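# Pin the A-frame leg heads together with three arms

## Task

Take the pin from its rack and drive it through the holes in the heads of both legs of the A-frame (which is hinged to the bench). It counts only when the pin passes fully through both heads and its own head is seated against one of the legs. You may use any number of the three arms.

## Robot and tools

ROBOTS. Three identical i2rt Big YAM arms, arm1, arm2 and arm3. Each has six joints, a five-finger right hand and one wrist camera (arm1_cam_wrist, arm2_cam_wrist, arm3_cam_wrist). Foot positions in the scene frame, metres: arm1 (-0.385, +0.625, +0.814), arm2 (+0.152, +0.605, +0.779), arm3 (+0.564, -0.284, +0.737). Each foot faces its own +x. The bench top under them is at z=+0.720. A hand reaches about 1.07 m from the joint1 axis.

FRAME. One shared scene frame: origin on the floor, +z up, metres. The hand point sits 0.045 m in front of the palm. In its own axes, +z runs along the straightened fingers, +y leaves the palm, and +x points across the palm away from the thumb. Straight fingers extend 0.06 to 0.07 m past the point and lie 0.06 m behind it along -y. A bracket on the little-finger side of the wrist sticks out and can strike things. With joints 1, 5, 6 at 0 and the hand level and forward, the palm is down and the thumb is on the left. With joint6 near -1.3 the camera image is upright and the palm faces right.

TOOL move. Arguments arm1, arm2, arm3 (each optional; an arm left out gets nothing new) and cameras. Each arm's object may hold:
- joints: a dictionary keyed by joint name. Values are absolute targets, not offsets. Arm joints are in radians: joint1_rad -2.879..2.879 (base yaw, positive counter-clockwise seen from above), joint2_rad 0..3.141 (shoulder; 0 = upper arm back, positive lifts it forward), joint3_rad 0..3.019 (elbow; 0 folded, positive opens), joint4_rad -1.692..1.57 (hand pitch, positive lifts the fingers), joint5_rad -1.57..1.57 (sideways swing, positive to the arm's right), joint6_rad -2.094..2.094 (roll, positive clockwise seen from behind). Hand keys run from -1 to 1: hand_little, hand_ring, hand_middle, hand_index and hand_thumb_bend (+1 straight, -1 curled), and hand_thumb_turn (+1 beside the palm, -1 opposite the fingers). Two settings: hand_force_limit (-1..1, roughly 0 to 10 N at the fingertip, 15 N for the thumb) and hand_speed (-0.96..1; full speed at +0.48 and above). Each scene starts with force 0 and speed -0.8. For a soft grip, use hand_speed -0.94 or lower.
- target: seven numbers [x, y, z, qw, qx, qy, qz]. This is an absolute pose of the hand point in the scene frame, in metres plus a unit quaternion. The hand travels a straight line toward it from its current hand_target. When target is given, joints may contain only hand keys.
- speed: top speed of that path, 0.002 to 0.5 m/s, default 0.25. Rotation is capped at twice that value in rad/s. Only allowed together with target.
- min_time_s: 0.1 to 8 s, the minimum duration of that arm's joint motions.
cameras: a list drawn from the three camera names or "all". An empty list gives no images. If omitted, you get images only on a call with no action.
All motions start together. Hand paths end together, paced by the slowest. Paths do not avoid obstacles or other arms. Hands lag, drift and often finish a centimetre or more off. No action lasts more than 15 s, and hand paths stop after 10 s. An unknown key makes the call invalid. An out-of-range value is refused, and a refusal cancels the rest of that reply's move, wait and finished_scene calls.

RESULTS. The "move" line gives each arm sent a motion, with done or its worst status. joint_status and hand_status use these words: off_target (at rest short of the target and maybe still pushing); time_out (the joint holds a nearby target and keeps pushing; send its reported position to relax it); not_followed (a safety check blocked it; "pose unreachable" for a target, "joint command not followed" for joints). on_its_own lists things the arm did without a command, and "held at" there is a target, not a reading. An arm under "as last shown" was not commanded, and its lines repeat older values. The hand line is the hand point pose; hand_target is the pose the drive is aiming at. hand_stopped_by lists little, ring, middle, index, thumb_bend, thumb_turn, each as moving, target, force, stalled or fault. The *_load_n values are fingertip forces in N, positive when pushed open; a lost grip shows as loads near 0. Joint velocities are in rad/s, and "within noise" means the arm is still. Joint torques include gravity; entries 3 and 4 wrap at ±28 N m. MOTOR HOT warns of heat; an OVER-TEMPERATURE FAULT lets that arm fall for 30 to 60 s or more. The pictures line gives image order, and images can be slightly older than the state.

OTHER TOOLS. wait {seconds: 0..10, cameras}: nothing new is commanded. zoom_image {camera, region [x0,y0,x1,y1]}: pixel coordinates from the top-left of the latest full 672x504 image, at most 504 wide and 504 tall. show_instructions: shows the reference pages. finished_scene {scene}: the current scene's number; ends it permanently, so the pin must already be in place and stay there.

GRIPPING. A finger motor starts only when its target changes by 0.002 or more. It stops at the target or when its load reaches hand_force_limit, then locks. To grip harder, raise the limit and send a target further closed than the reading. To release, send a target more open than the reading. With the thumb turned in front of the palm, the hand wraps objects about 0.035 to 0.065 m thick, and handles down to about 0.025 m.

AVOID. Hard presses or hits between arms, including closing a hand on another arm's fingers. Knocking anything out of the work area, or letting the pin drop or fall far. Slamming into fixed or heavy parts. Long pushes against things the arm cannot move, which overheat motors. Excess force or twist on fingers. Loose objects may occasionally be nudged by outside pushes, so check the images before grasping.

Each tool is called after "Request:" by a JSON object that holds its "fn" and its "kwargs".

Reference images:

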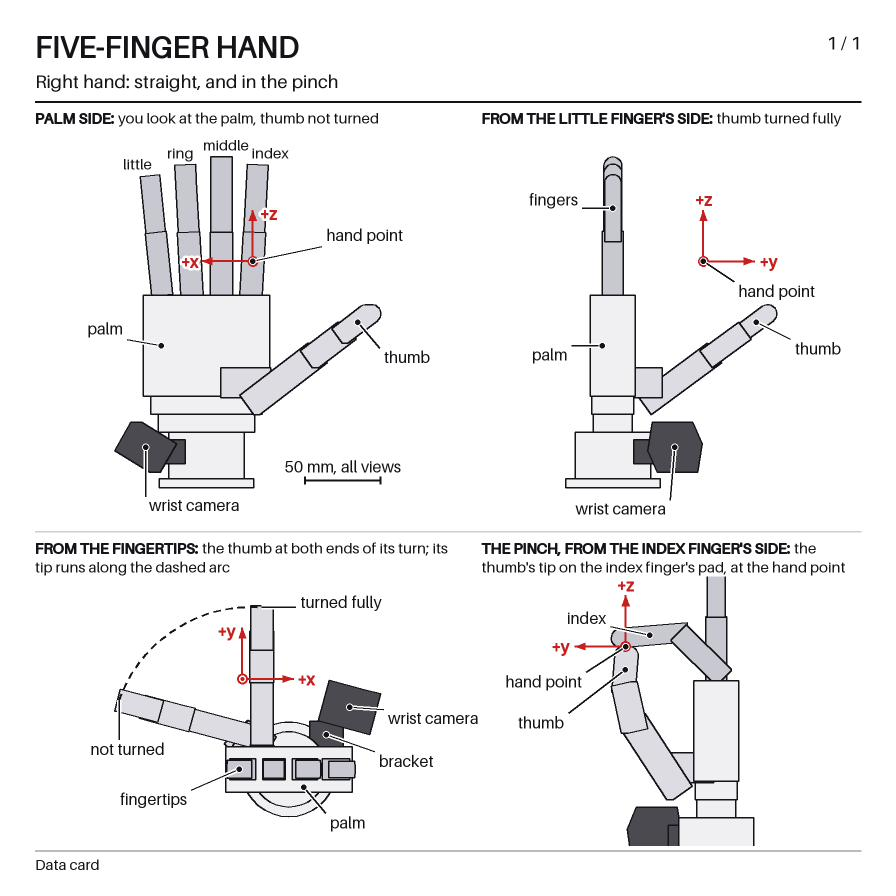

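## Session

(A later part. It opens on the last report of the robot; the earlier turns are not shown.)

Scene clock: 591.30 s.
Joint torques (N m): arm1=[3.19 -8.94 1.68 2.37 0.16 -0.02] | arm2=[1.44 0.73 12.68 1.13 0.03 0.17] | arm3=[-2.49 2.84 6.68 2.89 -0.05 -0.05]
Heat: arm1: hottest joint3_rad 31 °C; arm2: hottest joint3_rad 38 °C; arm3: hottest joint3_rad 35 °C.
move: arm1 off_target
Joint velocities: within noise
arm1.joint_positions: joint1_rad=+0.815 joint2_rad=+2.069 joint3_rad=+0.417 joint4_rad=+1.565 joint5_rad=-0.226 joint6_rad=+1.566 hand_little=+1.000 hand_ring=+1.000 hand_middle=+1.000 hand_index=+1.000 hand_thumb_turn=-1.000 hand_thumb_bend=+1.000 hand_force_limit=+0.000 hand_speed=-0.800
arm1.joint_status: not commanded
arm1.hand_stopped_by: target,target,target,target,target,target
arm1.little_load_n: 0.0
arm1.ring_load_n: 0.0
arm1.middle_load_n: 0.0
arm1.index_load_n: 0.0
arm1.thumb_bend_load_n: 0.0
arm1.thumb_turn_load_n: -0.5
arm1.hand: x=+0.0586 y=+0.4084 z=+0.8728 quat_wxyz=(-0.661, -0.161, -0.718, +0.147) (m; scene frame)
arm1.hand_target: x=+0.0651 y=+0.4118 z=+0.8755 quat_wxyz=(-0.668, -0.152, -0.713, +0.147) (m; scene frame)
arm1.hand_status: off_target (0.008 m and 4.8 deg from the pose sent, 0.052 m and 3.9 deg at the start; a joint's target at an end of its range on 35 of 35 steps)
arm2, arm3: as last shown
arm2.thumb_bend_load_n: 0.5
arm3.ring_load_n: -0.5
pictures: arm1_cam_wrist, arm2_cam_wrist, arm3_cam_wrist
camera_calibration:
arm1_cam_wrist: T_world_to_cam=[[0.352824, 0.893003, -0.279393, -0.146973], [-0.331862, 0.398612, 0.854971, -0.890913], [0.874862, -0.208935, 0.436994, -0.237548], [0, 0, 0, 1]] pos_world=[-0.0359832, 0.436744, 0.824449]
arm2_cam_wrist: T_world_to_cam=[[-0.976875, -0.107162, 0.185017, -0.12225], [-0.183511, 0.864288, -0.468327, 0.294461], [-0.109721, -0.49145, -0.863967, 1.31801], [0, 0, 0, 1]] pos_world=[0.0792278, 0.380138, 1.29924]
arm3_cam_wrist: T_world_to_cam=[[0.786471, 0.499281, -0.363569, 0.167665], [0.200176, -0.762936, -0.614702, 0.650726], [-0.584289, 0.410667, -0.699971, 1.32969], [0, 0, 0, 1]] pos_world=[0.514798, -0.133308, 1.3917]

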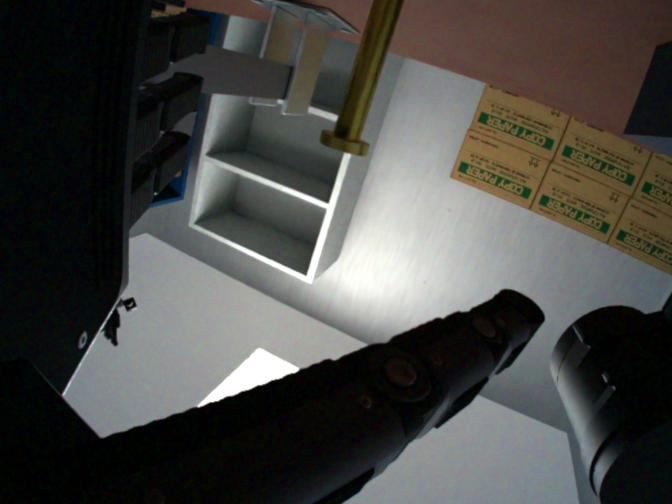

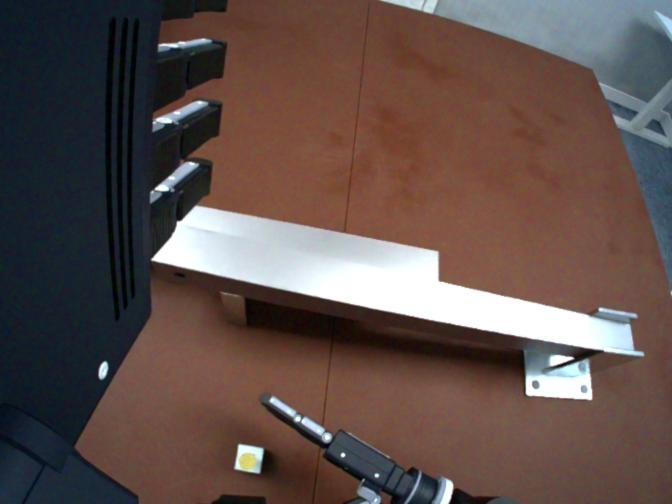

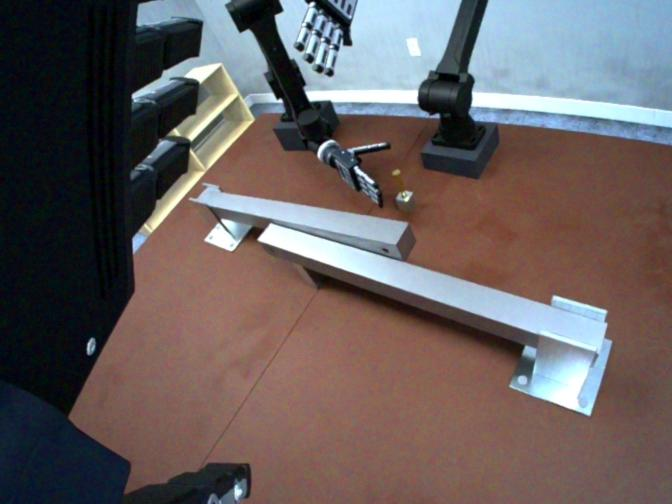

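Request:
{"fn": "move", "kwargs": {"arm1": {"target":[0.095,0.398,0.842,0.6903,0.153,0.6903,-0.153],"speed":0.06}, "cameras": ["arm1_cam_wrist","arm3_cam_wrist"]}}

Scene clock: 621.87 s.
Joint torques (N m): arm1=[3.31 -10.64 2.25 2.11 0.21 -0.01] | arm2=[1.44 0.73 12.67 1.13 0.03 0.17] | arm3=[-2.55 2.84 6.68 2.91 -0.06 -0.05]
Heat: arm1: hottest joint3_rad 31 °C; arm2: hottest joint3_rad 40 °C; arm3: hottest joint3_rad 35 °C.
move: arm1 off_target
Joint velocities: within noise
arm1.joint_positions: joint1_rad=+0.835 joint2_rad=+2.190 joint3_rad=+0.533 joint4_rad=+1.565 joint5_rad=-0.207 joint6_rad=+1.566 hand_little=+1.000 hand_ring=+1.000 hand_middle=+1.000 hand_index=+1.000 hand_thumb_turn=-1.000 hand_thumb_bend=+1.000 hand_force_limit=+0.000 hand_speed=-0.800
arm1.joint_status: not commanded
arm1.hand_stopped_by: target,target,target,target,target,target
arm1.little_load_n: 0.0
arm1.ring_load_n: 0.0
arm1.middle_load_n: 0.0
arm1.index_load_n: 0.0
arm1.thumb_bend_load_n: 0.0
arm1.thumb_turn_load_n: -0.5
arm1.hand: x=+0.0886 y=+0.3936 z=+0.8403 quat_wxyz=(-0.659, -0.160, -0.720, +0.146) (m; scene frame)
arm1.hand_target: x=+0.0952 y=+0.3978 z=+0.8425 quat_wxyz=(-0.667, -0.152, -0.715, +0.146) (m; scene frame)
arm1.hand_status: off_target (0.008 m and 5.1 deg from the pose sent, 0.049 m and 4.8 deg at the start; a joint's target at an end of its range on 40 of 40 steps)
arm2: as last shown
arm2.thumb_bend_load_n: 0.0
arm3.joint_positions: joint1_rad=-0.990 joint2_rad=+0.630 joint3_rad=+1.546 joint4_rad=-1.225 joint5_rad=-0.169 joint6_rad=-0.991 hand_little=+1.000 hand_ring=+1.000 hand_middle=+1.000 hand_index=+1.000 hand_thumb_turn=+1.000 hand_thumb_bend=+1.000 hand_force_limit=+0.000 hand_speed=-0.800
arm3.joint_status: not commanded
arm3.hand_stopped_by: target,target,target,target,target,target
arm3.little_load_n: 0.0
arm3.ring_load_n: 0.0
arm3.middle_load_n: 0.0
arm3.index_load_n: 0.0
arm3.thumb_bend_load_n: 0.0
arm3.thumb_turn_load_n: 0.0
arm3.hand: x=+0.4448 y=-0.0941 z=+1.3119 quat_wxyz=(-0.593, +0.535, +0.599, +0.056) (m; scene frame)
arm3.hand_target: x=+0.4466 y=-0.0924 z=+1.3275 quat_wxyz=(-0.609, +0.528, +0.589, +0.064) (m; scene frame)
arm3.hand_status: not commanded
pictures: arm1_cam_wrist, arm3_cam_wrist
camera_calibration:
arm1_cam_wrist: T_world_to_cam=[[0.350189, 0.893932, -0.279739, -0.153324], [-0.328472, 0.396883, 0.857082, -0.8487], [0.877197, -0.208254, 0.432615, -0.249441], [0, 0, 0, 1]] pos_world=[-0.00627235, 0.421948, 0.792427]
arm3_cam_wrist: T_world_to_cam=[[0.786471, 0.499281, -0.363569, 0.167665], [0.200176, -0.762936, -0.614702, 0.650726], [-0.584289, 0.410667, -0.699971, 1.32969], [0, 0, 0, 1]] pos_world=[0.514798, -0.133308, 1.3917]

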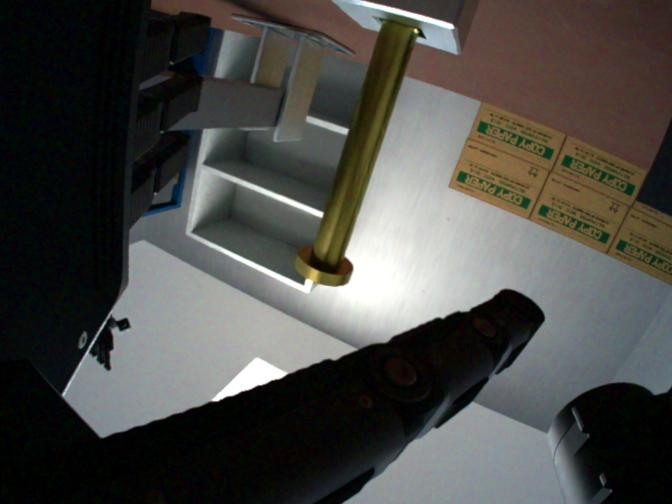

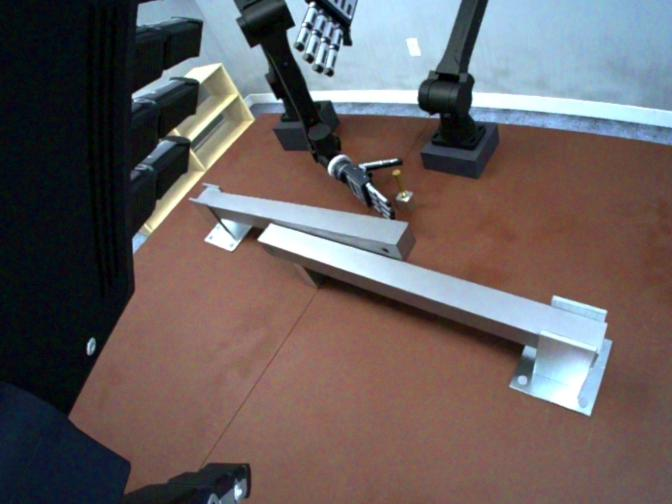

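Request:
{"fn": "move", "kwargs": {"arm1": {"target":[0.108,0.402,0.844,0.6903,0.153,0.6903,-0.153],"speed":0.05}, "cameras": ["arm1_cam_wrist"]}}

Scene clock: 680.37 s.
Joint torques (N m): arm1=[2.08 -11.58 2.18 2.07 0.17 0.11] | arm2=[1.44 0.73 12.67 1.13 0.03 0.17] | arm3=[-2.55 2.96 6.67 2.89 -0.06 -0.04]
Heat: arm1: hottest joint2_rad 30 °C; arm2: hottest joint3_rad 42 °C; arm3: hottest joint3_rad 35 °C.
move: arm1 off_target
Joint velocities: within noise
arm1.joint_positions: joint1_rad=+0.868 joint2_rad=+2.196 joint3_rad=+0.556 joint4_rad=+1.565 joint5_rad=-0.171 joint6_rad=+1.566 hand_little=+1.000 hand_ring=+1.000 hand_middle=+1.000 hand_index=+1.000 hand_thumb_turn=-1.000 hand_thumb_bend=+1.000 hand_force_limit=+0.000 hand_speed=-0.800
arm1.joint_status: not commanded
arm1.hand_stopped_by: target,target,target,target,target,target
arm1.little_load_n: 0.0
arm1.ring_load_n: 0.0
arm1.middle_load_n: 0.0
arm1.index_load_n: 0.0
arm1.thumb_bend_load_n: 0.0
arm1.thumb_turn_load_n: -0.5
arm1.hand: x=+0.1016 y=+0.3976 z=+0.8422 quat_wxyz=(-0.664, -0.158, -0.715, +0.151) (m; scene frame)
arm1.hand_target: x=+0.1082 y=+0.4018 z=+0.8445 quat_wxyz=(-0.672, -0.152, -0.709, +0.148) (m; scene frame)
arm1.hand_status: off_target (0.008 m and 4.2 deg from the pose sent, 0.022 m and 5.1 deg at the start; a joint's target at an end of its range on 36 of 36 steps)
arm2, arm3: as last shown
arm3.ring_load_n: -0.5
pictures: arm1_cam_wrist
camera_calibration:
arm1_cam_wrist: T_world_to_cam=[[0.356044, 0.889423, -0.286635, -0.153931], [-0.337732, 0.408479, 0.847987, -0.843579], [0.871303, -0.205115, 0.445823, -0.272692], [0, 0, 0, 1]] pos_world=[0.00750046, 0.425561, 0.792795]

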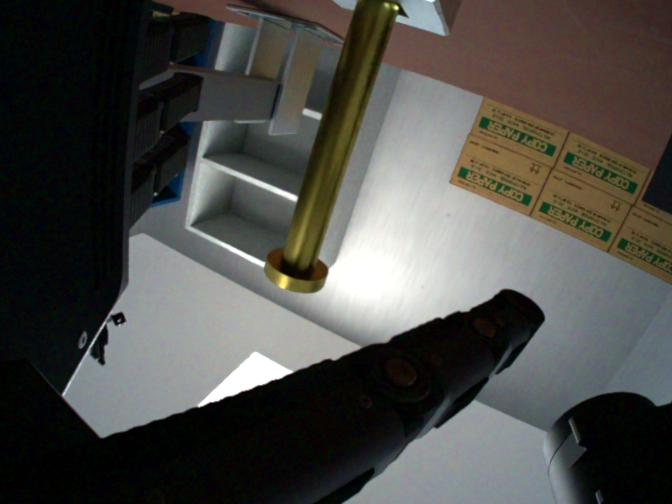

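Request:
{"fn": "move", "kwargs": {"arm1": {"joints":{"hand_index":0.25,"hand_middle":0.25,"hand_thumb_bend":0.3,"hand_speed":-0.8}}, "cameras": ["arm1_cam_wrist","arm3_cam_wrist"]}}

Scene clock: 697.83 s.
Joint torques (N m): arm1=[1.9 -10.34 2.13 2.21 0.17 0.11] | arm2=[1.44 0.79 12.67 1.13 0.03 0.17] | arm3=[-2.55 2.84 6.65 2.89 -0.05 -0.04]
Heat: arm1: hottest joint2_rad 30 °C; arm2: hottest joint3_rad 42 °C; arm3: hottest joint3_rad 35 °C.
move: arm1 done
Joint velocities: within noise
arm1.joint_positions: joint1_rad=+0.868 joint2_rad=+2.196 joint3_rad=+0.556 joint4_rad=+1.565 joint5_rad=-0.170 joint6_rad=+1.566 hand_little=+1.000 hand_ring=+1.000 hand_middle=+0.250 hand_index=+0.250 hand_thumb_turn=-1.000 hand_thumb_bend=+0.300 hand_force_limit=+0.000 hand_speed=-0.800
arm1.joint_status: all done
arm1.hand_stopped_by: target,target,target,target,target,target
arm1.little_load_n: 0.0
arm1.ring_load_n: 0.0
arm1.middle_load_n: 0.0
arm1.index_load_n: 0.0
arm1.thumb_bend_load_n: 0.0
arm1.thumb_turn_load_n: -0.5
arm1.hand: x=+0.1016 y=+0.3976 z=+0.8422 quat_wxyz=(-0.664, -0.158, -0.715, +0.151) (m; scene frame)
arm1.hand_target: x=+0.1082 y=+0.4017 z=+0.8445 quat_wxyz=(-0.672, -0.152, -0.709, +0.148) (m; scene frame)
arm1.hand_status: not commanded
arm2, arm3: as last shown
arm3.index_load_n: -0.5
pictures: arm1_cam_wrist, arm3_cam_wrist
camera_calibration:
arm1_cam_wrist: T_world_to_cam=[[0.356361, 0.889294, -0.28664, -0.153785], [-0.337596, 0.408606, 0.84798, -0.843588], [0.871226, -0.205419, 0.445834, -0.272592], [0, 0, 0, 1]] pos_world=[0.0075, 0.425459, 0.792795]
arm3_cam_wrist: T_world_to_cam=[[0.786471, 0.499281, -0.363569, 0.167665], [0.200176, -0.762936, -0.614702, 0.650726], [-0.584289, 0.410667, -0.699971, 1.32969], [0, 0, 0, 1]] pos_world=[0.514798, -0.133308, 1.3917]

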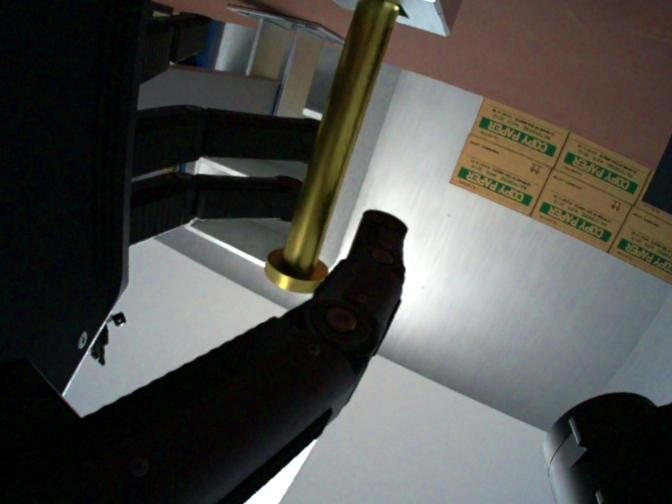

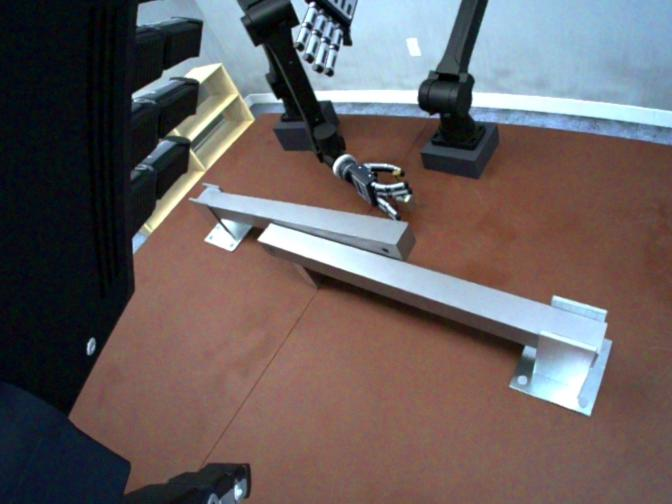

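Request:
{"fn": "move", "kwargs": {"arm1": {"joints":{"hand_index":0.0,"hand_middle":0.0,"hand_thumb_bend":0.1,"hand_speed":-0.9,"hand_force_limit":-0.6}}, "cameras": ["arm1_cam_wrist","arm3_cam_wrist"]}}

Scene clock: 715.83 s.
Joint torques (N m): arm1=[2.55 -11.11 2.4 2.21 0.18 0.14] | arm2=[1.44 0.79 12.67 1.13 0.03 0.17] | arm3=[-2.67 2.96 6.68 2.91 -0.05 -0.05]
Heat: arm1: hottest joint2_rad 30 °C; arm2: hottest joint3_rad 42 °C; arm3: hottest joint3_rad 36 °C.
move: arm1 done
Joint velocities: within noise
arm1.joint_positions: joint1_rad=+0.869 joint2_rad=+2.196 joint3_rad=+0.556 joint4_rad=+1.565 joint5_rad=-0.170 joint6_rad=+1.566 hand_little=+1.000 hand_ring=+1.000 hand_middle=+0.000 hand_index=+0.000 hand_thumb_turn=-1.000 hand_thumb_bend=+0.100 hand_force_limit=-0.600 hand_speed=-0.900
arm1.joint_status: all done
arm1.hand_stopped_by: target,target,target,target,target,target
arm1.little_load_n: -0.5
arm1.ring_load_n: 0.0
arm1.middle_load_n: 0.0
arm1.index_load_n: 0.0
arm1.thumb_bend_load_n: 0.5
arm1.thumb_turn_load_n: 0.0
arm1.hand: x=+0.1017 y=+0.3977 z=+0.8422 quat_wxyz=(-0.664, -0.158, -0.715, +0.151) (m; scene frame)
arm1.hand_target: x=+0.1082 y=+0.4018 z=+0.8445 quat_wxyz=(-0.672, -0.152, -0.709, +0.148) (m; scene frame)
arm1.hand_status: not commanded
arm2, arm3: as last shown
arm3.ring_load_n: 0.0
arm3.index_load_n: 0.0
pictures: arm1_cam_wrist, arm3_cam_wrist
camera_calibration:
arm1_cam_wrist: T_world_to_cam=[[0.356044, 0.889423, -0.286635, -0.15402], [-0.337732, 0.408479, 0.847987, -0.84362], [0.871303, -0.205115, 0.445823, -0.272672], [0, 0, 0, 1]] pos_world=[0.00750046, 0.425661, 0.792795]
arm3_cam_wrist: T_world_to_cam=[[0.786471, 0.499281, -0.363569, 0.167665], [0.200176, -0.762936, -0.614702, 0.650726], [-0.584289, 0.410667, -0.699971, 1.32969], [0, 0, 0, 1]] pos_world=[0.514798, -0.133308, 1.3917]

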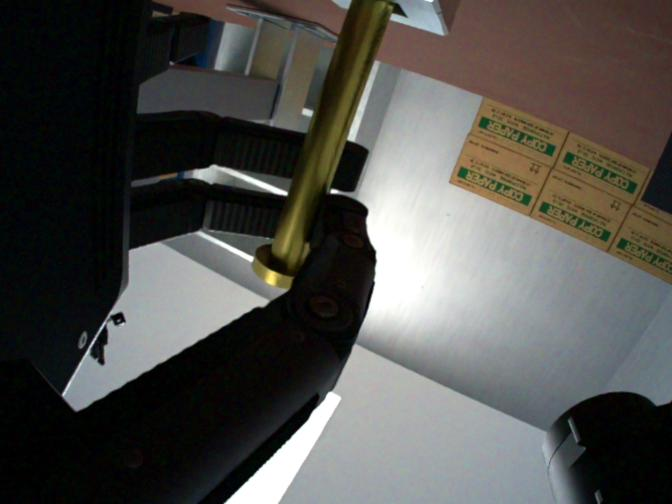

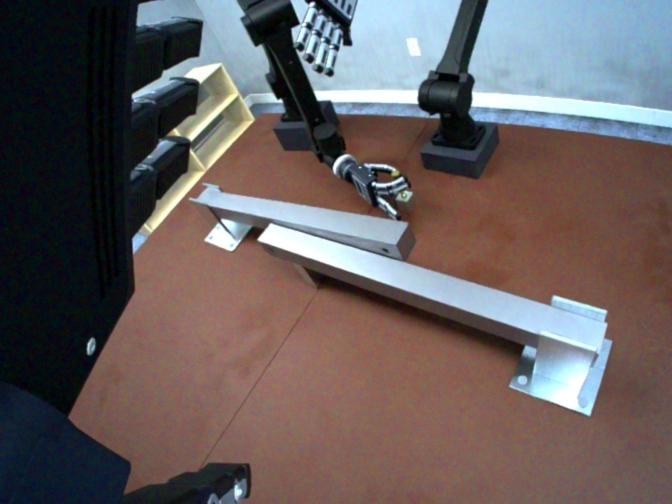

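Request:
{"fn": "move", "kwargs": {"arm1": {"joints":{"hand_index":-0.35,"hand_middle":-0.35,"hand_speed":-0.92,"hand_force_limit":-0.5}}, "cameras": ["arm1_cam_wrist"]}}

Scene clock: 726.37 s.
Joint torques (N m): arm1=[1.96 -11.11 2.13 1.98 0.17 0.1] | arm2=[1.44 0.73 12.67 1.13 0.03 0.17] | arm3=[-2.43 2.84 6.69 2.91 -0.06 -0.05]
Heat: arm1: hottest joint2_rad 30 °C; arm2: hottest joint3_rad 42 °C; arm3: hottest joint3_rad 36 °C.
move: arm1 off_target
Joint velocities: within noise
arm1.joint_positions: joint1_rad=+0.870 joint2_rad=+2.197 joint3_rad=+0.560 joint4_rad=+1.565 joint5_rad=-0.170 joint6_rad=+1.566 hand_little=+1.000 hand_ring=+1.000 hand_middle=-0.237 hand_index=-0.245 hand_thumb_turn=-1.000 hand_thumb_bend=+0.100 hand_force_limit=-0.500 hand_speed=-0.920
arm1.joint_status: hand_middle off_target (ended at -0.237, target -0.350); hand_index off_target (ended at -0.245, target -0.350); the others done
arm1.hand_stopped_by: target,target,force,force,target,target
arm1.little_load_n: 0.0
arm1.ring_load_n: 0.0
arm1.middle_load_n: 4.5
arm1.index_load_n: 4.0
arm1.thumb_bend_load_n: 1.0
arm1.thumb_turn_load_n: 0.0
arm1.hand: x=+0.1031 y=+0.3977 z=+0.8427 quat_wxyz=(-0.665, -0.157, -0.714, +0.151) (m; scene frame)
arm1.hand_target: x=+0.1082 y=+0.4018 z=+0.8445 quat_wxyz=(-0.672, -0.152, -0.709, +0.148) (m; scene frame)
arm1.hand_status: not commanded
arm2, arm3: as last shown
arm3.middle_load_n: -0.5
pictures: arm1_cam_wrist
camera_calibration:
arm1_cam_wrist: T_world_to_cam=[[0.355379, 0.889483, -0.287272, -0.153785], [-0.340503, 0.40941, 0.846429, -0.842278], [0.870496, -0.202986, 0.448368, -0.277134], [0, 0, 0, 1]] pos_world=[0.00909734, 0.425371, 0.793008]

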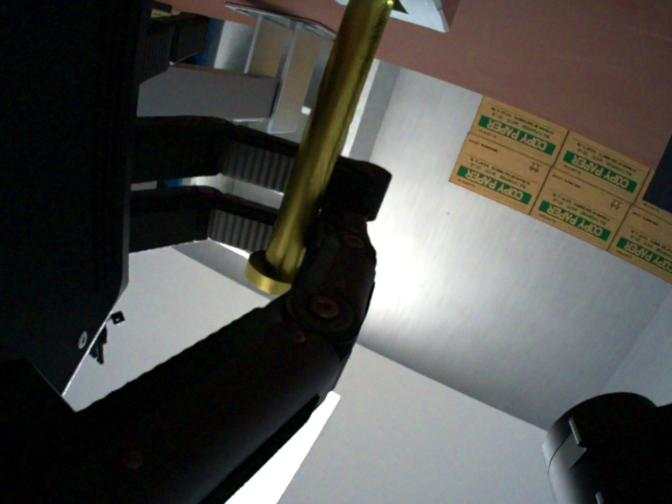

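Request:
{"fn": "move", "kwargs": {"arm1": {"joints":{"hand_index":0.1,"hand_middle":0.1,"hand_thumb_bend":0.45,"hand_speed":-0.8}}}}

Request:
{"fn": "move", "kwargs": {"arm1": {"target":[0.1015,0.405,0.8455,0.6903,0.153,0.6903,-0.153],"speed":0.04}, "cameras": ["arm1_cam_wrist"]}}

Scene clock: 748.67 s.
Joint torques (N m): arm1=[1.67 -10.99 1.98 2.11 0.11 0.1] | arm2=[1.44 0.73 12.67 1.13 0.03 0.17] | arm3=[-2.55 2.9 6.68 2.92 -0.05 -0.04]
Heat: arm1: hottest joint2_rad 30 °C; arm2: hottest joint3_rad 43 °C; arm3: hottest joint3_rad 36 °C.
move: arm1 done
Joint velocities: within noise
arm1.joint_positions: joint1_rad=+0.870 joint2_rad=+2.197 joint3_rad=+0.560 joint4_rad=+1.565 joint5_rad=-0.170 joint6_rad=+1.566 hand_little=+1.000 hand_ring=+1.000 hand_middle=+0.100 hand_index=+0.100 hand_thumb_turn=-1.000 hand_thumb_bend=+0.450 hand_force_limit=-0.500 hand_speed=-0.800
arm1.joint_status: all done
arm1.hand_stopped_by: target,target,target,target,target,target
arm1.little_load_n: 0.0
arm1.ring_load_n: 0.0
arm1.middle_load_n: 0.0
arm1.index_load_n: 0.0
arm1.thumb_bend_load_n: 0.0
arm1.thumb_turn_load_n: 0.0
arm1.hand: x=+0.1031 y=+0.3977 z=+0.8425 quat_wxyz=(-0.665, -0.157, -0.714, +0.151) (m; scene frame)
arm1.hand_target: x=+0.1082 y=+0.4019 z=+0.8443 quat_wxyz=(-0.672, -0.152, -0.709, +0.148) (m; scene frame)
arm1.hand_status: not commanded
arm2.joint_positions: joint1_rad=-0.069 joint2_rad=+0.563 joint3_rad=+1.102 joint4_rad=-1.094 joint5_rad=-0.103 joint6_rad=-1.652 hand_little=+1.000 hand_ring=+1.000 hand_middle=+1.000 hand_index=+1.000 hand_thumb_turn=+1.000 hand_thumb_bend=+1.000 hand_force_limit=+0.000 hand_speed=-0.800
arm2.joint_status: not commanded
arm2.hand_stopped_by: target,target,target,target,target,target
arm2.little_load_n: 0.0
arm2.ring_load_n: 0.0
arm2.middle_load_n: 0.0
arm2.index_load_n: 0.5
arm2.thumb_bend_load_n: 0.0
arm2.thumb_turn_load_n: 0.0
arm2.hand: x=+0.0659 y=+0.3294 z=+1.1987 quat_wxyz=(+0.347, +0.615, -0.619, +0.343) (m; scene frame)
arm2.hand_target: x=+0.0698 y=+0.3304 z=+1.2195 quat_wxyz=(+0.354, +0.612, -0.612, +0.354) (m; scene frame)
arm2.hand_status: not commanded
arm3: as last shown
arm3.middle_load_n: 0.0
pictures: none

Scene clock: 749.83 s.
Joint torques (N m): arm1=[1.26 -11.16 0.2 2.22 0.02 0.08] | arm2=[1.44 0.79 12.67 1.13 0.03 0.17] | arm3=[-2.61 2.9 6.67 2.91 -0.05 -0.05]
Heat: arm1: hottest joint2_rad 30 °C; arm2: hottest joint3_rad 43 °C; arm3: hottest joint3_rad 36 °C.
move: arm1 off_target
Joint velocities: within noise
arm1.joint_positions: joint1_rad=+0.870 joint2_rad=+2.197 joint3_rad=+0.560 joint4_rad=+1.565 joint5_rad=-0.172 joint6_rad=+1.566 hand_little=+1.000 hand_ring=+1.000 hand_middle=+0.100 hand_index=+0.100 hand_thumb_turn=-1.000 hand_thumb_bend=+0.450 hand_force_limit=-0.500 hand_speed=-0.800
arm1.joint_status: not commanded
arm1.hand_stopped_by: target,target,target,target,target,target
arm1.little_load_n: 0.0
arm1.ring_load_n: 0.0
arm1.middle_load_n: 0.0
arm1.index_load_n: 0.0
arm1.thumb_bend_load_n: 0.0
arm1.thumb_turn_load_n: 0.0
arm1.hand: x=+0.1032 y=+0.3982 z=+0.8425 quat_wxyz=(-0.665, -0.156, -0.715, +0.150) (m; scene frame)
arm1.hand_target: x=+0.1019 y=+0.4047 z=+0.8458 quat_wxyz=(-0.669, -0.152, -0.712, +0.147) (m; scene frame)
arm1.hand_status: off_target (0.008 m and 4.0 deg from the pose sent, 0.008 m and 4.0 deg at the start; a joint's target at an end of its range on 35 of 35 steps)
arm2, arm3: as last shown
arm2.index_load_n: 0.0
arm2.thumb_bend_load_n: -0.5
pictures: arm1_cam_wrist
camera_calibration:
arm1_cam_wrist: T_world_to_cam=[[0.353234, 0.890393, -0.2871, -0.154559], [-0.341222, 0.408362, 0.846645, -0.842071], [0.871087, -0.201099, 0.448069, -0.277514], [0, 0, 0, 1]] pos_world=[0.00900073, 0.425681, 0.792906]

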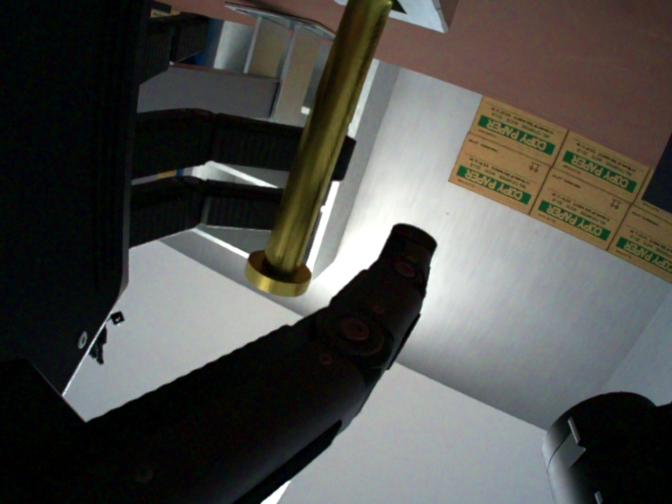

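Request:
{"fn": "move", "kwargs": {"arm1": {"target":[0.096,0.408,0.847,0.6903,0.153,0.6903,-0.153],"speed":0.04}, "cameras": ["arm1_cam_wrist"]}}

Scene clock: 759.20 s.
Joint torques (N m): arm1=[1.96 -12.1 0.28 2.29 0.06 0.05] | arm2=[1.44 0.73 12.67 1.13 0.03 0.17] | arm3=[-2.61 2.84 6.67 2.91 -0.06 -0.05]
Heat: arm1: hottest joint2_rad 30 °C; arm2: hottest joint3_rad 43 °C; arm3: hottest joint3_rad 36 °C.
move: arm1 off_target
Joint velocities: within noise
arm1.joint_positions: joint1_rad=+0.870 joint2_rad=+2.197 joint3_rad=+0.537 joint4_rad=+1.565 joint5_rad=-0.177 joint6_rad=+1.566 hand_little=+1.000 hand_ring=+1.000 hand_middle=+0.100 hand_index=+0.100 hand_thumb_turn=-1.000 hand_thumb_bend=+0.450 hand_force_limit=-0.500 hand_speed=-0.800
arm1.joint_status: not commanded
arm1.hand_stopped_by: target,target,target,target,target,target
arm1.little_load_n: 0.0
arm1.ring_load_n: 0.0
arm1.middle_load_n: -0.5
arm1.index_load_n: 0.0
arm1.thumb_bend_load_n: 0.0
arm1.thumb_turn_load_n: 0.0
arm1.hand: x=+0.0964 y=+0.4038 z=+0.8374 quat_wxyz=(-0.658, -0.158, -0.722, +0.145) (m; scene frame)
arm1.hand_target: x=+0.0965 y=+0.4077 z=+0.8472 quat_wxyz=(-0.666, -0.152, -0.715, +0.146) (m; scene frame)
arm1.hand_status: off_target (0.010 m and 5.3 deg from the pose sent, 0.013 m and 4.0 deg at the start; a joint's target at an end of its range on 38 of 38 steps)
arm2, arm3: as last shown
arm2.thumb_bend_load_n: 0.0
pictures: arm1_cam_wrist
camera_calibration:
arm1_cam_wrist: T_world_to_cam=[[0.344612, 0.895485, -0.281691, -0.164382], [-0.327111, 0.395813, 0.858097, -0.848236], [0.879909, -0.203566, 0.429325, -0.252367], [0, 0, 0, 1]] pos_world=[0.00124135, 0.431571, 0.789911]

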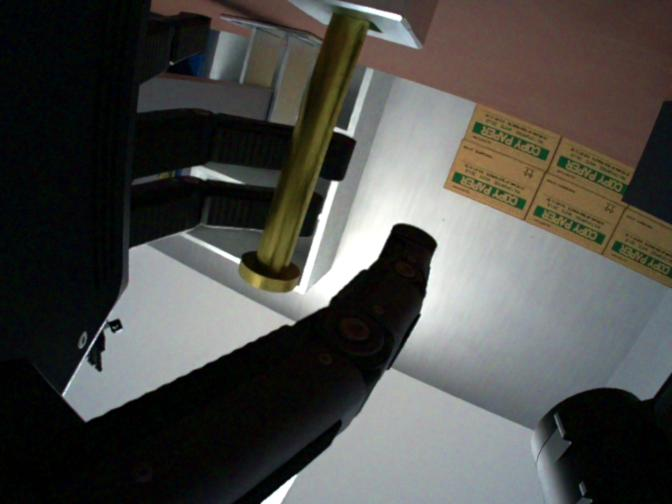

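Request:
{"fn": "move", "kwargs": {"arm1": {"target":[0.094,0.3975,0.851,0.6903,0.153,0.6903,-0.153],"speed":0.04}, "cameras": ["arm1_cam_wrist"]}}

Scene clock: 784.63 s.
Joint torques (N m): arm1=[-0.15 -12.34 1.09 2.04 0.05 0.09] | arm2=[1.44 0.79 12.68 1.13 0.03 0.17] | arm3=[-2.49 2.84 6.68 2.86 -0.05 -0.04]
Heat: arm1: hottest joint2_rad 30 °C; arm2: hottest joint3_rad 43 °C; arm3: hottest joint3_rad 36 °C.
move: arm1 off_target
Joint velocities: within noise
arm1.joint_positions: joint1_rad=+0.864 joint2_rad=+2.197 joint3_rad=+0.537 joint4_rad=+1.565 joint5_rad=-0.202 joint6_rad=+1.566 hand_little=+1.000 hand_ring=+1.000 hand_middle=+0.100 hand_index=+0.100 hand_thumb_turn=-1.000 hand_thumb_bend=+0.450 hand_force_limit=-0.500 hand_speed=-0.800
arm1.joint_status: not commanded
arm1.hand_stopped_by: target,target,target,target,target,target
arm1.little_load_n: 0.0
arm1.ring_load_n: 0.0
arm1.middle_load_n: 0.0
arm1.index_load_n: 0.0
arm1.thumb_bend_load_n: 0.0
arm1.thumb_turn_load_n: 0.0
arm1.hand: x=+0.0955 y=+0.4056 z=+0.8376 quat_wxyz=(-0.659, -0.152, -0.723, +0.139) (m; scene frame)
arm1.hand_target: x=+0.0943 y=+0.3974 z=+0.8512 quat_wxyz=(-0.671, -0.152, -0.711, +0.148) (m; scene frame)
arm1.hand_status: off_target (0.016 m and 5.4 deg from the pose sent, 0.015 m and 5.3 deg at the start; a joint's target at an end of its range on 41 of 41 steps)
arm2: as last shown
arm2.thumb_bend_load_n: 0.5
arm3.joint_positions: joint1_rad=-0.990 joint2_rad=+0.630 joint3_rad=+1.546 joint4_rad=-1.225 joint5_rad=-0.169 joint6_rad=-0.991 hand_little=+1.000 hand_ring=+1.000 hand_middle=+1.000 hand_index=+1.000 hand_thumb_turn=+1.000 hand_thumb_bend=+1.000 hand_force_limit=+0.000 hand_speed=-0.800
arm3.joint_status: not commanded
arm3.hand_stopped_by: target,target,target,target,target,target
arm3.little_load_n: 0.0
arm3.ring_load_n: 0.0
arm3.middle_load_n: 0.0
arm3.index_load_n: 0.0
arm3.thumb_bend_load_n: 0.0
arm3.thumb_turn_load_n: 0.0
arm3.hand: x=+0.4448 y=-0.0941 z=+1.3119 quat_wxyz=(-0.593, +0.535, +0.599, +0.056) (m; scene frame)
arm3.hand_target: x=+0.4466 y=-0.0924 z=+1.3275 quat_wxyz=(-0.609, +0.528, +0.589, +0.064) (m; scene frame)
arm3.hand_status: not commanded
pictures: arm1_cam_wrist
camera_calibration:
arm1_cam_wrist: T_world_to_cam=[[0.328521, 0.902207, -0.279458, -0.168646], [-0.335236, 0.387999, 0.85853, -0.845742], [0.883001, -0.188361, 0.429918, -0.258301], [0, 0, 0, 1]] pos_world=[-0.0000390727, 0.431647, 0.790013]

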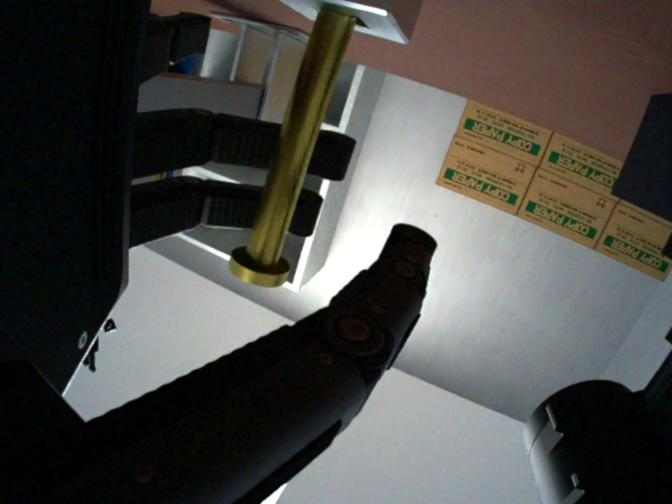

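Request:
{"fn": "move", "kwargs": {"arm1": {"joints":{"joint1_rad":0.835}}, "cameras": ["arm1_cam_wrist"]}}

Scene clock: 791.20 s.
Joint torques (N m): arm1=[0.15 -11.87 1.1 2.09 -0.04 0.06] | arm2=[1.44 0.73 12.67 1.13 0.03 0.17] | arm3=[-2.55 2.9 6.65 2.89 -0.05 -0.04]
Heat: arm1: hottest joint2_rad 30 °C; arm2: hottest joint3_rad 43 °C; arm3: hottest joint3_rad 36 °C.
move: arm1 done
Joint velocities: within noise
arm1.joint_positions: joint1_rad=+0.848 joint2_rad=+2.197 joint3_rad=+0.537 joint4_rad=+1.565 joint5_rad=-0.203 joint6_rad=+1.566 hand_little=+1.000 hand_ring=+1.000 hand_middle=+0.100 hand_index=+0.100 hand_thumb_turn=-1.000 hand_thumb_bend=+0.450 hand_force_limit=-0.500 hand_speed=-0.800
arm1.joint_status: all done
arm1.hand_stopped_by: target,target,target,target,target,target
arm1.little_load_n: 0.0
arm1.ring_load_n: 0.0
arm1.middle_load_n: 0.0
arm1.index_load_n: 0.0
arm1.thumb_bend_load_n: 0.0
arm1.thumb_turn_load_n: 0.0
arm1.hand: x=+0.0921 y=+0.3984 z=+0.8377 quat_wxyz=(-0.659, -0.157, -0.722, +0.143) (m; scene frame)
arm1.hand_target: x=+0.0912 y=+0.3909 z=+0.8513 quat_wxyz=(-0.670, -0.157, -0.710, +0.152) (m; scene frame)
arm1.hand_status: not commanded
arm2, arm3: as last shown
arm2.thumb_bend_load_n: 0.0
pictures: arm1_cam_wrist
camera_calibration:
arm1_cam_wrist: T_world_to_cam=[[0.341624, 0.897329, -0.279453, -0.160313], [-0.329768, 0.392885, 0.858426, -0.846586], [0.880083, -0.201104, 0.430129, -0.251514], [0, 0, 0, 1]] pos_world=[-0.00305667, 0.425884, 0.790114]

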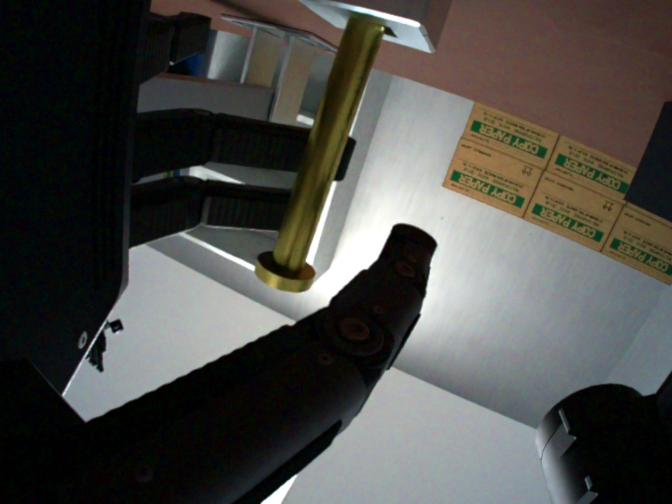

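Request:
{"fn": "move", "kwargs": {"arm1": {"joints":{"joint1_rad":0.824}}}}

Request:
{"fn": "move", "kwargs": {"arm1": {"joints":{"hand_index":-0.3,"hand_middle":-0.3,"hand_speed":-0.94,"hand_force_limit":-0.9}}, "cameras": ["arm1_cam_wrist"]}}

Scene clock: 800.90 s.
Joint torques (N m): arm1=[-0.09 -12.63 1.07 2.03 -0.01 0.04] | arm2=[1.44 0.73 12.67 1.13 0.03 0.17] | arm3=[-2.55 2.96 6.72 2.92 -0.05 -0.04]
Heat: arm1: hottest joint2_rad 30 °C; arm2: hottest joint3_rad 43 °C; arm3: hottest joint3_rad 36 °C.
move: arm1 done
Joint velocities: within noise
arm1.joint_positions: joint1_rad=+0.838 joint2_rad=+2.197 joint3_rad=+0.537 joint4_rad=+1.565 joint5_rad=-0.203 joint6_rad=+1.566 hand_little=+1.000 hand_ring=+1.000 hand_middle=+0.100 hand_index=+0.100 hand_thumb_turn=-1.000 hand_thumb_bend=+0.450 hand_force_limit=-0.500 hand_speed=-0.800
arm1.joint_status: all done
arm1.hand_stopped_by: target,target,target,target,target,target
arm1.little_load_n: 0.0
arm1.ring_load_n: 0.0
arm1.middle_load_n: 0.0
arm1.index_load_n: 0.0
arm1.thumb_bend_load_n: 0.0
arm1.thumb_turn_load_n: 0.0
arm1.hand: x=+0.0898 y=+0.3937 z=+0.8378 quat_wxyz=(-0.658, -0.161, -0.721, +0.147) (m; scene frame)
arm1.hand_target: x=+0.0887 y=+0.3859 z=+0.8514 quat_wxyz=(-0.669, -0.160, -0.709, +0.156) (m; scene frame)
arm1.hand_status: not commanded
arm2, arm3: as last shown
pictures: none

Scene clock: 802.67 s.
Joint torques (N m): arm1=[0.85 -11.16 0.95 1.99 0.04 0.01] | arm2=[1.44 0.79 12.67 1.13 0.03 0.17] | arm3=[-2.49 2.9 6.65 2.89 -0.05 -0.04]
Heat: arm1: hottest joint2_rad 30 °C; arm2: hottest joint3_rad 43 °C; arm3: hottest joint3_rad 36 °C.
move: arm1 off_target
Joint velocities: within noise
arm1.joint_positions: joint1_rad=+0.838 joint2_rad=+2.197 joint3_rad=+0.537 joint4_rad=+1.565 joint5_rad=-0.203 joint6_rad=+1.566 hand_little=+1.000 hand_ring=+1.000 hand_middle=-0.052 hand_index=-0.114 hand_thumb_turn=-1.000 hand_thumb_bend=+0.450 hand_force_limit=-0.900 hand_speed=-0.940
arm1.joint_status: hand_middle off_target (ended at -0.052, target -0.300); hand_index off_target (ended at -0.114, target -0.300); the others done
arm1.hand_stopped_by: target,target,force,force,target,target
arm1.little_load_n: 0.0
arm1.ring_load_n: 0.0
arm1.middle_load_n: 0.0
arm1.index_load_n: 0.5
arm1.thumb_bend_load_n: 0.0
arm1.thumb_turn_load_n: 0.0
arm1.hand: x=+0.0898 y=+0.3937 z=+0.8378 quat_wxyz=(-0.658, -0.161, -0.721, +0.147) (m; scene frame)
arm1.hand_target: x=+0.0887 y=+0.3859 z=+0.8514 quat_wxyz=(-0.669, -0.160, -0.709, +0.156) (m; scene frame)
arm1.hand_status: not commanded
arm2, arm3: as last shown
pictures: arm1_cam_wrist
camera_calibration:
arm1_cam_wrist: T_world_to_cam=[[0.350581, 0.893892, -0.279375, -0.154804], [-0.326014, 0.396133, 0.858367, -0.847171], [0.877957, -0.209847, 0.430298, -0.246992], [0, 0, 0, 1]] pos_world=[-0.00506935, 0.42214, 0.790215]

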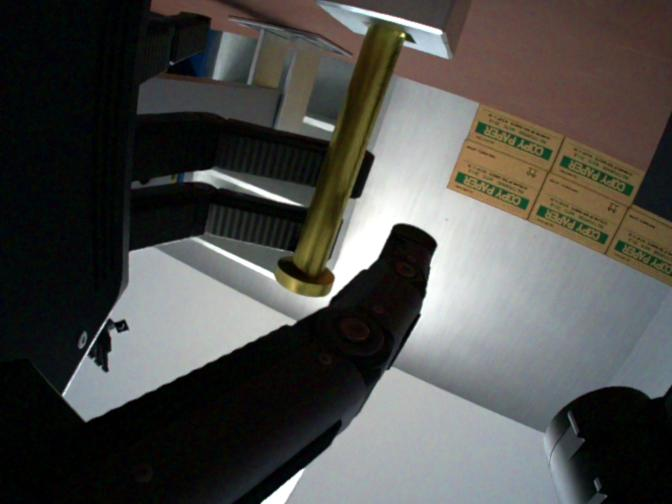

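Request:
{"fn": "move", "kwargs": {"arm1": {"joints":{"hand_thumb_bend":-0.2,"hand_speed":-0.92,"hand_force_limit":-0.8}}, "cameras": ["arm1_cam_wrist"]}}

Scene clock: 817.23 s.
Joint torques (N m): arm1=[-0.56 -12.92 1.05 2.18 0.06 0.08] | arm2=[1.44 0.79 12.67 1.11 0.03 0.16] | arm3=[-2.55 2.9 6.67 2.85 -0.05 -0.05]
Heat: arm1: hottest joint2_rad 30 °C; arm2: hottest joint3_rad 44 °C; arm3: hottest joint3_rad 36 °C.
move: arm1 off_target
Joint velocities: within noise
arm1.joint_positions: joint1_rad=+0.838 joint2_rad=+2.197 joint3_rad=+0.537 joint4_rad=+1.565 joint5_rad=-0.203 joint6_rad=+1.566 hand_little=+1.000 hand_ring=+1.000 hand_middle=-0.052 hand_index=-0.114 hand_thumb_turn=-1.000 hand_thumb_bend=+0.116 hand_force_limit=-0.800 hand_speed=-0.920
arm1.joint_status: hand_thumb_bend off_target (ended at +0.116, target -0.200); the others done
arm1.hand_stopped_by: target,target,force,force,force,target
arm1.little_load_n: 0.0
arm1.ring_load_n: 0.0
arm1.middle_load_n: 1.0
arm1.index_load_n: 2.0
arm1.thumb_bend_load_n: 1.5
arm1.thumb_turn_load_n: 0.0
arm1.hand: x=+0.0898 y=+0.3937 z=+0.8378 quat_wxyz=(-0.658, -0.161, -0.721, +0.147) (m; scene frame)
arm1.hand_target: x=+0.0887 y=+0.3859 z=+0.8514 quat_wxyz=(-0.669, -0.160, -0.709, +0.156) (m; scene frame)
arm1.hand_status: not commanded
arm2, arm3: as last shown
arm2.thumb_turn_load_n: 0.5
pictures: arm1_cam_wrist
camera_calibration:
arm1_cam_wrist: T_world_to_cam=[[0.350581, 0.893892, -0.279375, -0.154804], [-0.326014, 0.396133, 0.858367, -0.847171], [0.877957, -0.209847, 0.430298, -0.246992], [0, 0, 0, 1]] pos_world=[-0.00506935, 0.42214, 0.790215]

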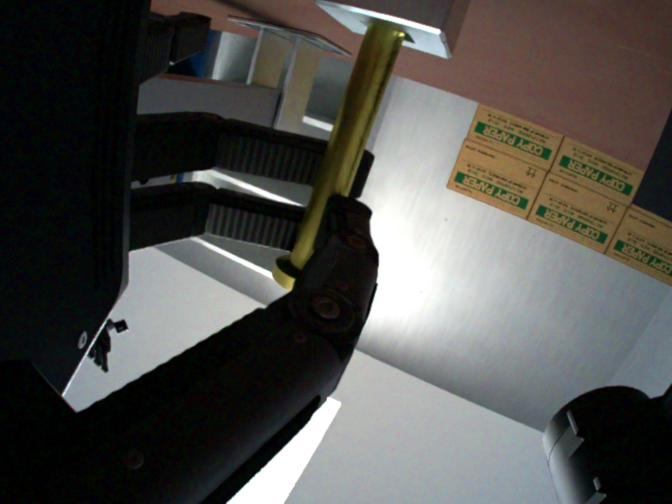

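Request:
{"fn": "move", "kwargs": {"arm1": {"joints":{"hand_thumb_bend":-0.3,"hand_speed":-0.92,"hand_force_limit":-0.3}}}}

Request:
{"fn": "move", "kwargs": {"arm1": {"joints":{"hand_index":-0.5,"hand_middle":-0.5,"hand_speed":-0.92,"hand_force_limit":-0.1}}, "cameras": ["arm1_cam_wrist","arm3_cam_wrist"]}}

Scene clock: 827.17 s.
Joint torques (N m): arm1=[0.38 -12.4 1.05 2.32 0.05 0.05] | arm2=[1.44 0.79 12.67 1.13 0.03 0.17] | arm3=[-2.61 2.9 6.69 2.89 -0.06 -0.05]
Heat: arm1: hottest joint2_rad 30 °C; arm2: hottest joint3_rad 44 °C; arm3: hottest joint3_rad 36 °C.
move: arm1 off_target
Joint velocities: within noise
arm1.joint_positions: joint1_rad=+0.838 joint2_rad=+2.197 joint3_rad=+0.537 joint4_rad=+1.565 joint5_rad=-0.204 joint6_rad=+1.566 hand_little=+1.000 hand_ring=+1.000 hand_middle=-0.052 hand_index=-0.113 hand_thumb_turn=-1.000 hand_thumb_bend=+0.070 hand_force_limit=-0.300 hand_speed=-0.920
arm1.joint_status: hand_thumb_bend off_target (ended at +0.070, target -0.300); the others done
arm1.hand_stopped_by: target,target,force,force,force,target
arm1.little_load_n: 0.0
arm1.ring_load_n: 0.0
arm1.middle_load_n: 3.0
arm1.index_load_n: 6.5
arm1.thumb_bend_load_n: 4.5
arm1.thumb_turn_load_n: 0.0
arm1.hand: x=+0.0899 y=+0.3939 z=+0.8378 quat_wxyz=(-0.658, -0.161, -0.721, +0.146) (m; scene frame)
arm1.hand_target: x=+0.0887 y=+0.3859 z=+0.8514 quat_wxyz=(-0.669, -0.160, -0.709, +0.156) (m; scene frame)
arm1.hand_status: not commanded
arm2.joint_positions: joint1_rad=-0.069 joint2_rad=+0.563 joint3_rad=+1.102 joint4_rad=-1.094 joint5_rad=-0.103 joint6_rad=-1.652 hand_little=+1.000 hand_ring=+1.000 hand_middle=+1.000 hand_index=+1.000 hand_thumb_turn=+1.000 hand_thumb_bend=+1.000 hand_force_limit=+0.000 hand_speed=-0.800
arm2.joint_status: not commanded
arm2.hand_stopped_by: target,target,target,target,target,target
arm2.little_load_n: 0.0
arm2.ring_load_n: 0.0
arm2.middle_load_n: 0.0
arm2.index_load_n: 0.0
arm2.thumb_bend_load_n: 0.0
arm2.thumb_turn_load_n: 0.0
arm2.hand: x=+0.0659 y=+0.3294 z=+1.1987 quat_wxyz=(+0.347, +0.615, -0.619, +0.343) (m; scene frame)
arm2.hand_target: x=+0.0698 y=+0.3304 z=+1.2195 quat_wxyz=(+0.354, +0.612, -0.612, +0.354) (m; scene frame)
arm2.hand_status: not commanded
arm3: as last shown
pictures: none

Scene clock: 828.13 s.
Joint torques (N m): arm1=[0.15 -11.69 1.07 1.99 0.12 0.05] | arm2=[1.44 0.73 12.68 1.13 0.03 0.17] | arm3=[-2.43 2.9 6.67 2.89 -0.06 -0.04]
Heat: arm1: hottest joint2_rad 30 °C; arm2: hottest joint3_rad 44 °C; arm3: hottest joint3_rad 36 °C.
move: arm1 off_target
Joint velocities: within noise
arm1.joint_positions: joint1_rad=+0.838 joint2_rad=+2.197 joint3_rad=+0.537 joint4_rad=+1.565 joint5_rad=-0.204 joint6_rad=+1.566 hand_little=+1.000 hand_ring=+1.000 hand_middle=-0.057 hand_index=-0.113 hand_thumb_turn=-1.000 hand_thumb_bend=+0.070 hand_force_limit=-0.100 hand_speed=-0.920
arm1.joint_status: hand_middle off_target (ended at -0.057, target -0.500); hand_index off_target (ended at -0.113, target -0.500); the others done
arm1.hand_stopped_by: target,target,force,force,force,target
arm1.little_load_n: 0.0
arm1.ring_load_n: 0.0
arm1.middle_load_n: 5.5
arm1.index_load_n: 5.5
arm1.thumb_bend_load_n: 5.0
arm1.thumb_turn_load_n: 0.0
arm1.hand: x=+0.0899 y=+0.3939 z=+0.8378 quat_wxyz=(-0.658, -0.161, -0.721, +0.146) (m; scene frame)
arm1.hand_target: x=+0.0887 y=+0.3859 z=+0.8514 quat_wxyz=(-0.669, -0.160, -0.709, +0.156) (m; scene frame)
arm1.hand_status: not commanded
arm2, arm3: as last shown
pictures: arm1_cam_wrist, arm3_cam_wrist
camera_calibration:
arm1_cam_wrist: T_world_to_cam=[[0.349562, 0.894308, -0.27932, -0.155123], [-0.326494, 0.395716, 0.858377, -0.847046], [0.878184, -0.20886, 0.430313, -0.247399], [0, 0, 0, 1]] pos_world=[-0.00506796, 0.422245, 0.790215]
arm3_cam_wrist: T_world_to_cam=[[0.786471, 0.499281, -0.363569, 0.167665], [0.200176, -0.762936, -0.614702, 0.650726], [-0.584289, 0.410667, -0.699971, 1.32969], [0, 0, 0, 1]] pos_world=[0.514798, -0.133308, 1.3917]

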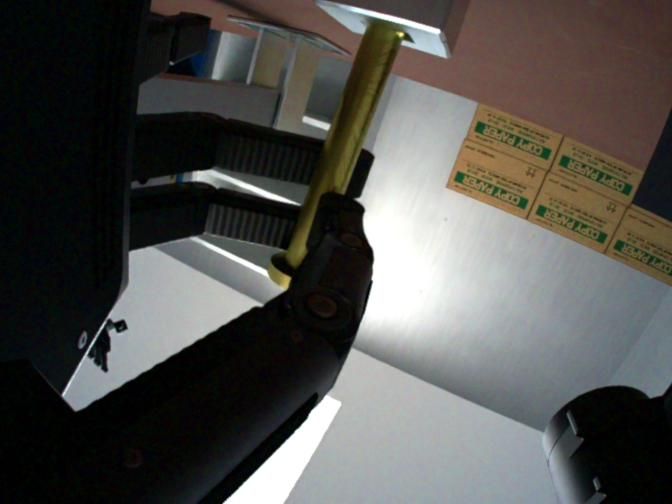

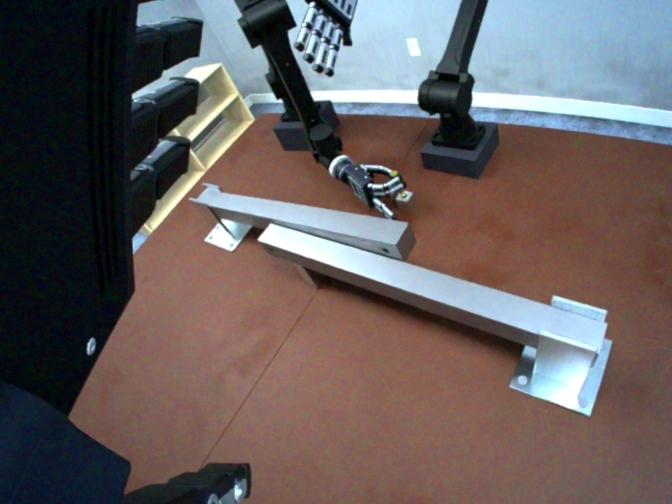

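Request:
{"fn": "move", "kwargs": {"arm1": {"target":[0.090,0.389,0.90,0.669,0.160,0.709,-0.156],"speed":0.05}, "cameras": ["arm1_cam_wrist","arm3_cam_wrist"]}}

Scene clock: 836.50 s.
Joint torques (N m): arm1=[0.62 -12.81 1.5 1.58 0.18 0.07] | arm2=[1.44 0.73 12.67 1.13 0.03 0.17] | arm3=[-2.55 2.84 6.65 2.91 -0.06 -0.05]
Heat: arm1: hottest joint2_rad 31 °C; arm2: hottest joint3_rad 44 °C; arm3: hottest joint3_rad 36 °C.
move: arm1 off_target
Joint velocities: within noise
arm1.joint_positions: joint1_rad=+0.838 joint2_rad=+2.006 joint3_rad=+0.500 joint4_rad=+1.429 joint5_rad=-0.198 joint6_rad=+1.566 hand_little=+1.000 hand_ring=+1.000 hand_middle=-0.057 hand_index=-0.113 hand_thumb_turn=-1.000 hand_thumb_bend=+0.070 hand_force_limit=-0.100 hand_speed=-0.920
arm1.joint_status: not commanded
arm1.hand_stopped_by: target,target,force,force,force,target
arm1.little_load_n: 0.0
arm1.ring_load_n: 0.0
arm1.middle_load_n: 2.5
arm1.index_load_n: 7.0
arm1.thumb_bend_load_n: 4.5
arm1.thumb_turn_load_n: 1.0
arm1.hand: x=+0.0920 y=+0.3919 z=+0.8891 quat_wxyz=(-0.663, -0.160, -0.715, +0.151) (m; scene frame)
arm1.hand_target: x=+0.0901 y=+0.3891 z=+0.8998 quat_wxyz=(-0.669, -0.160, -0.709, +0.156) (m; scene frame)
arm1.hand_status: off_target (0.011 m and 1.2 deg from the pose sent, 0.062 m and 2.2 deg at the start)
arm2, arm3: as last shown
arm3.middle_load_n: -0.5
pictures: arm1_cam_wrist, arm3_cam_wrist
camera_calibration:
arm1_cam_wrist: T_world_to_cam=[[0.357931, 0.889485, -0.284079, -0.134455], [-0.336039, 0.406558, 0.849581, -0.885112], [0.871185, -0.20863, 0.444422, -0.283758], [0, 0, 0, 1]] pos_world=[-0.00210084, 0.420244, 0.839887]
arm3_cam_wrist: T_world_to_cam=[[0.786471, 0.499281, -0.363569, 0.167665], [0.200176, -0.762936, -0.614702, 0.650726], [-0.584289, 0.410667, -0.699971, 1.32969], [0, 0, 0, 1]] pos_world=[0.514798, -0.133308, 1.3917]

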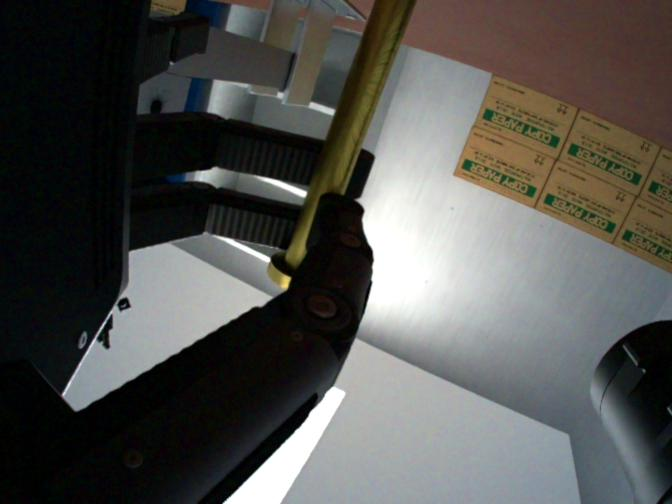

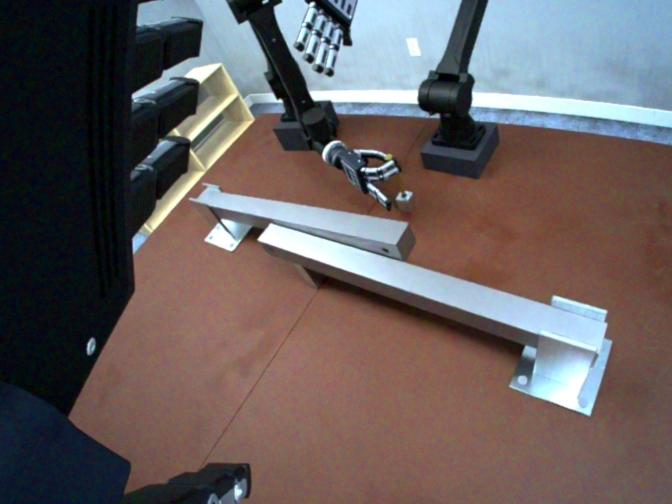

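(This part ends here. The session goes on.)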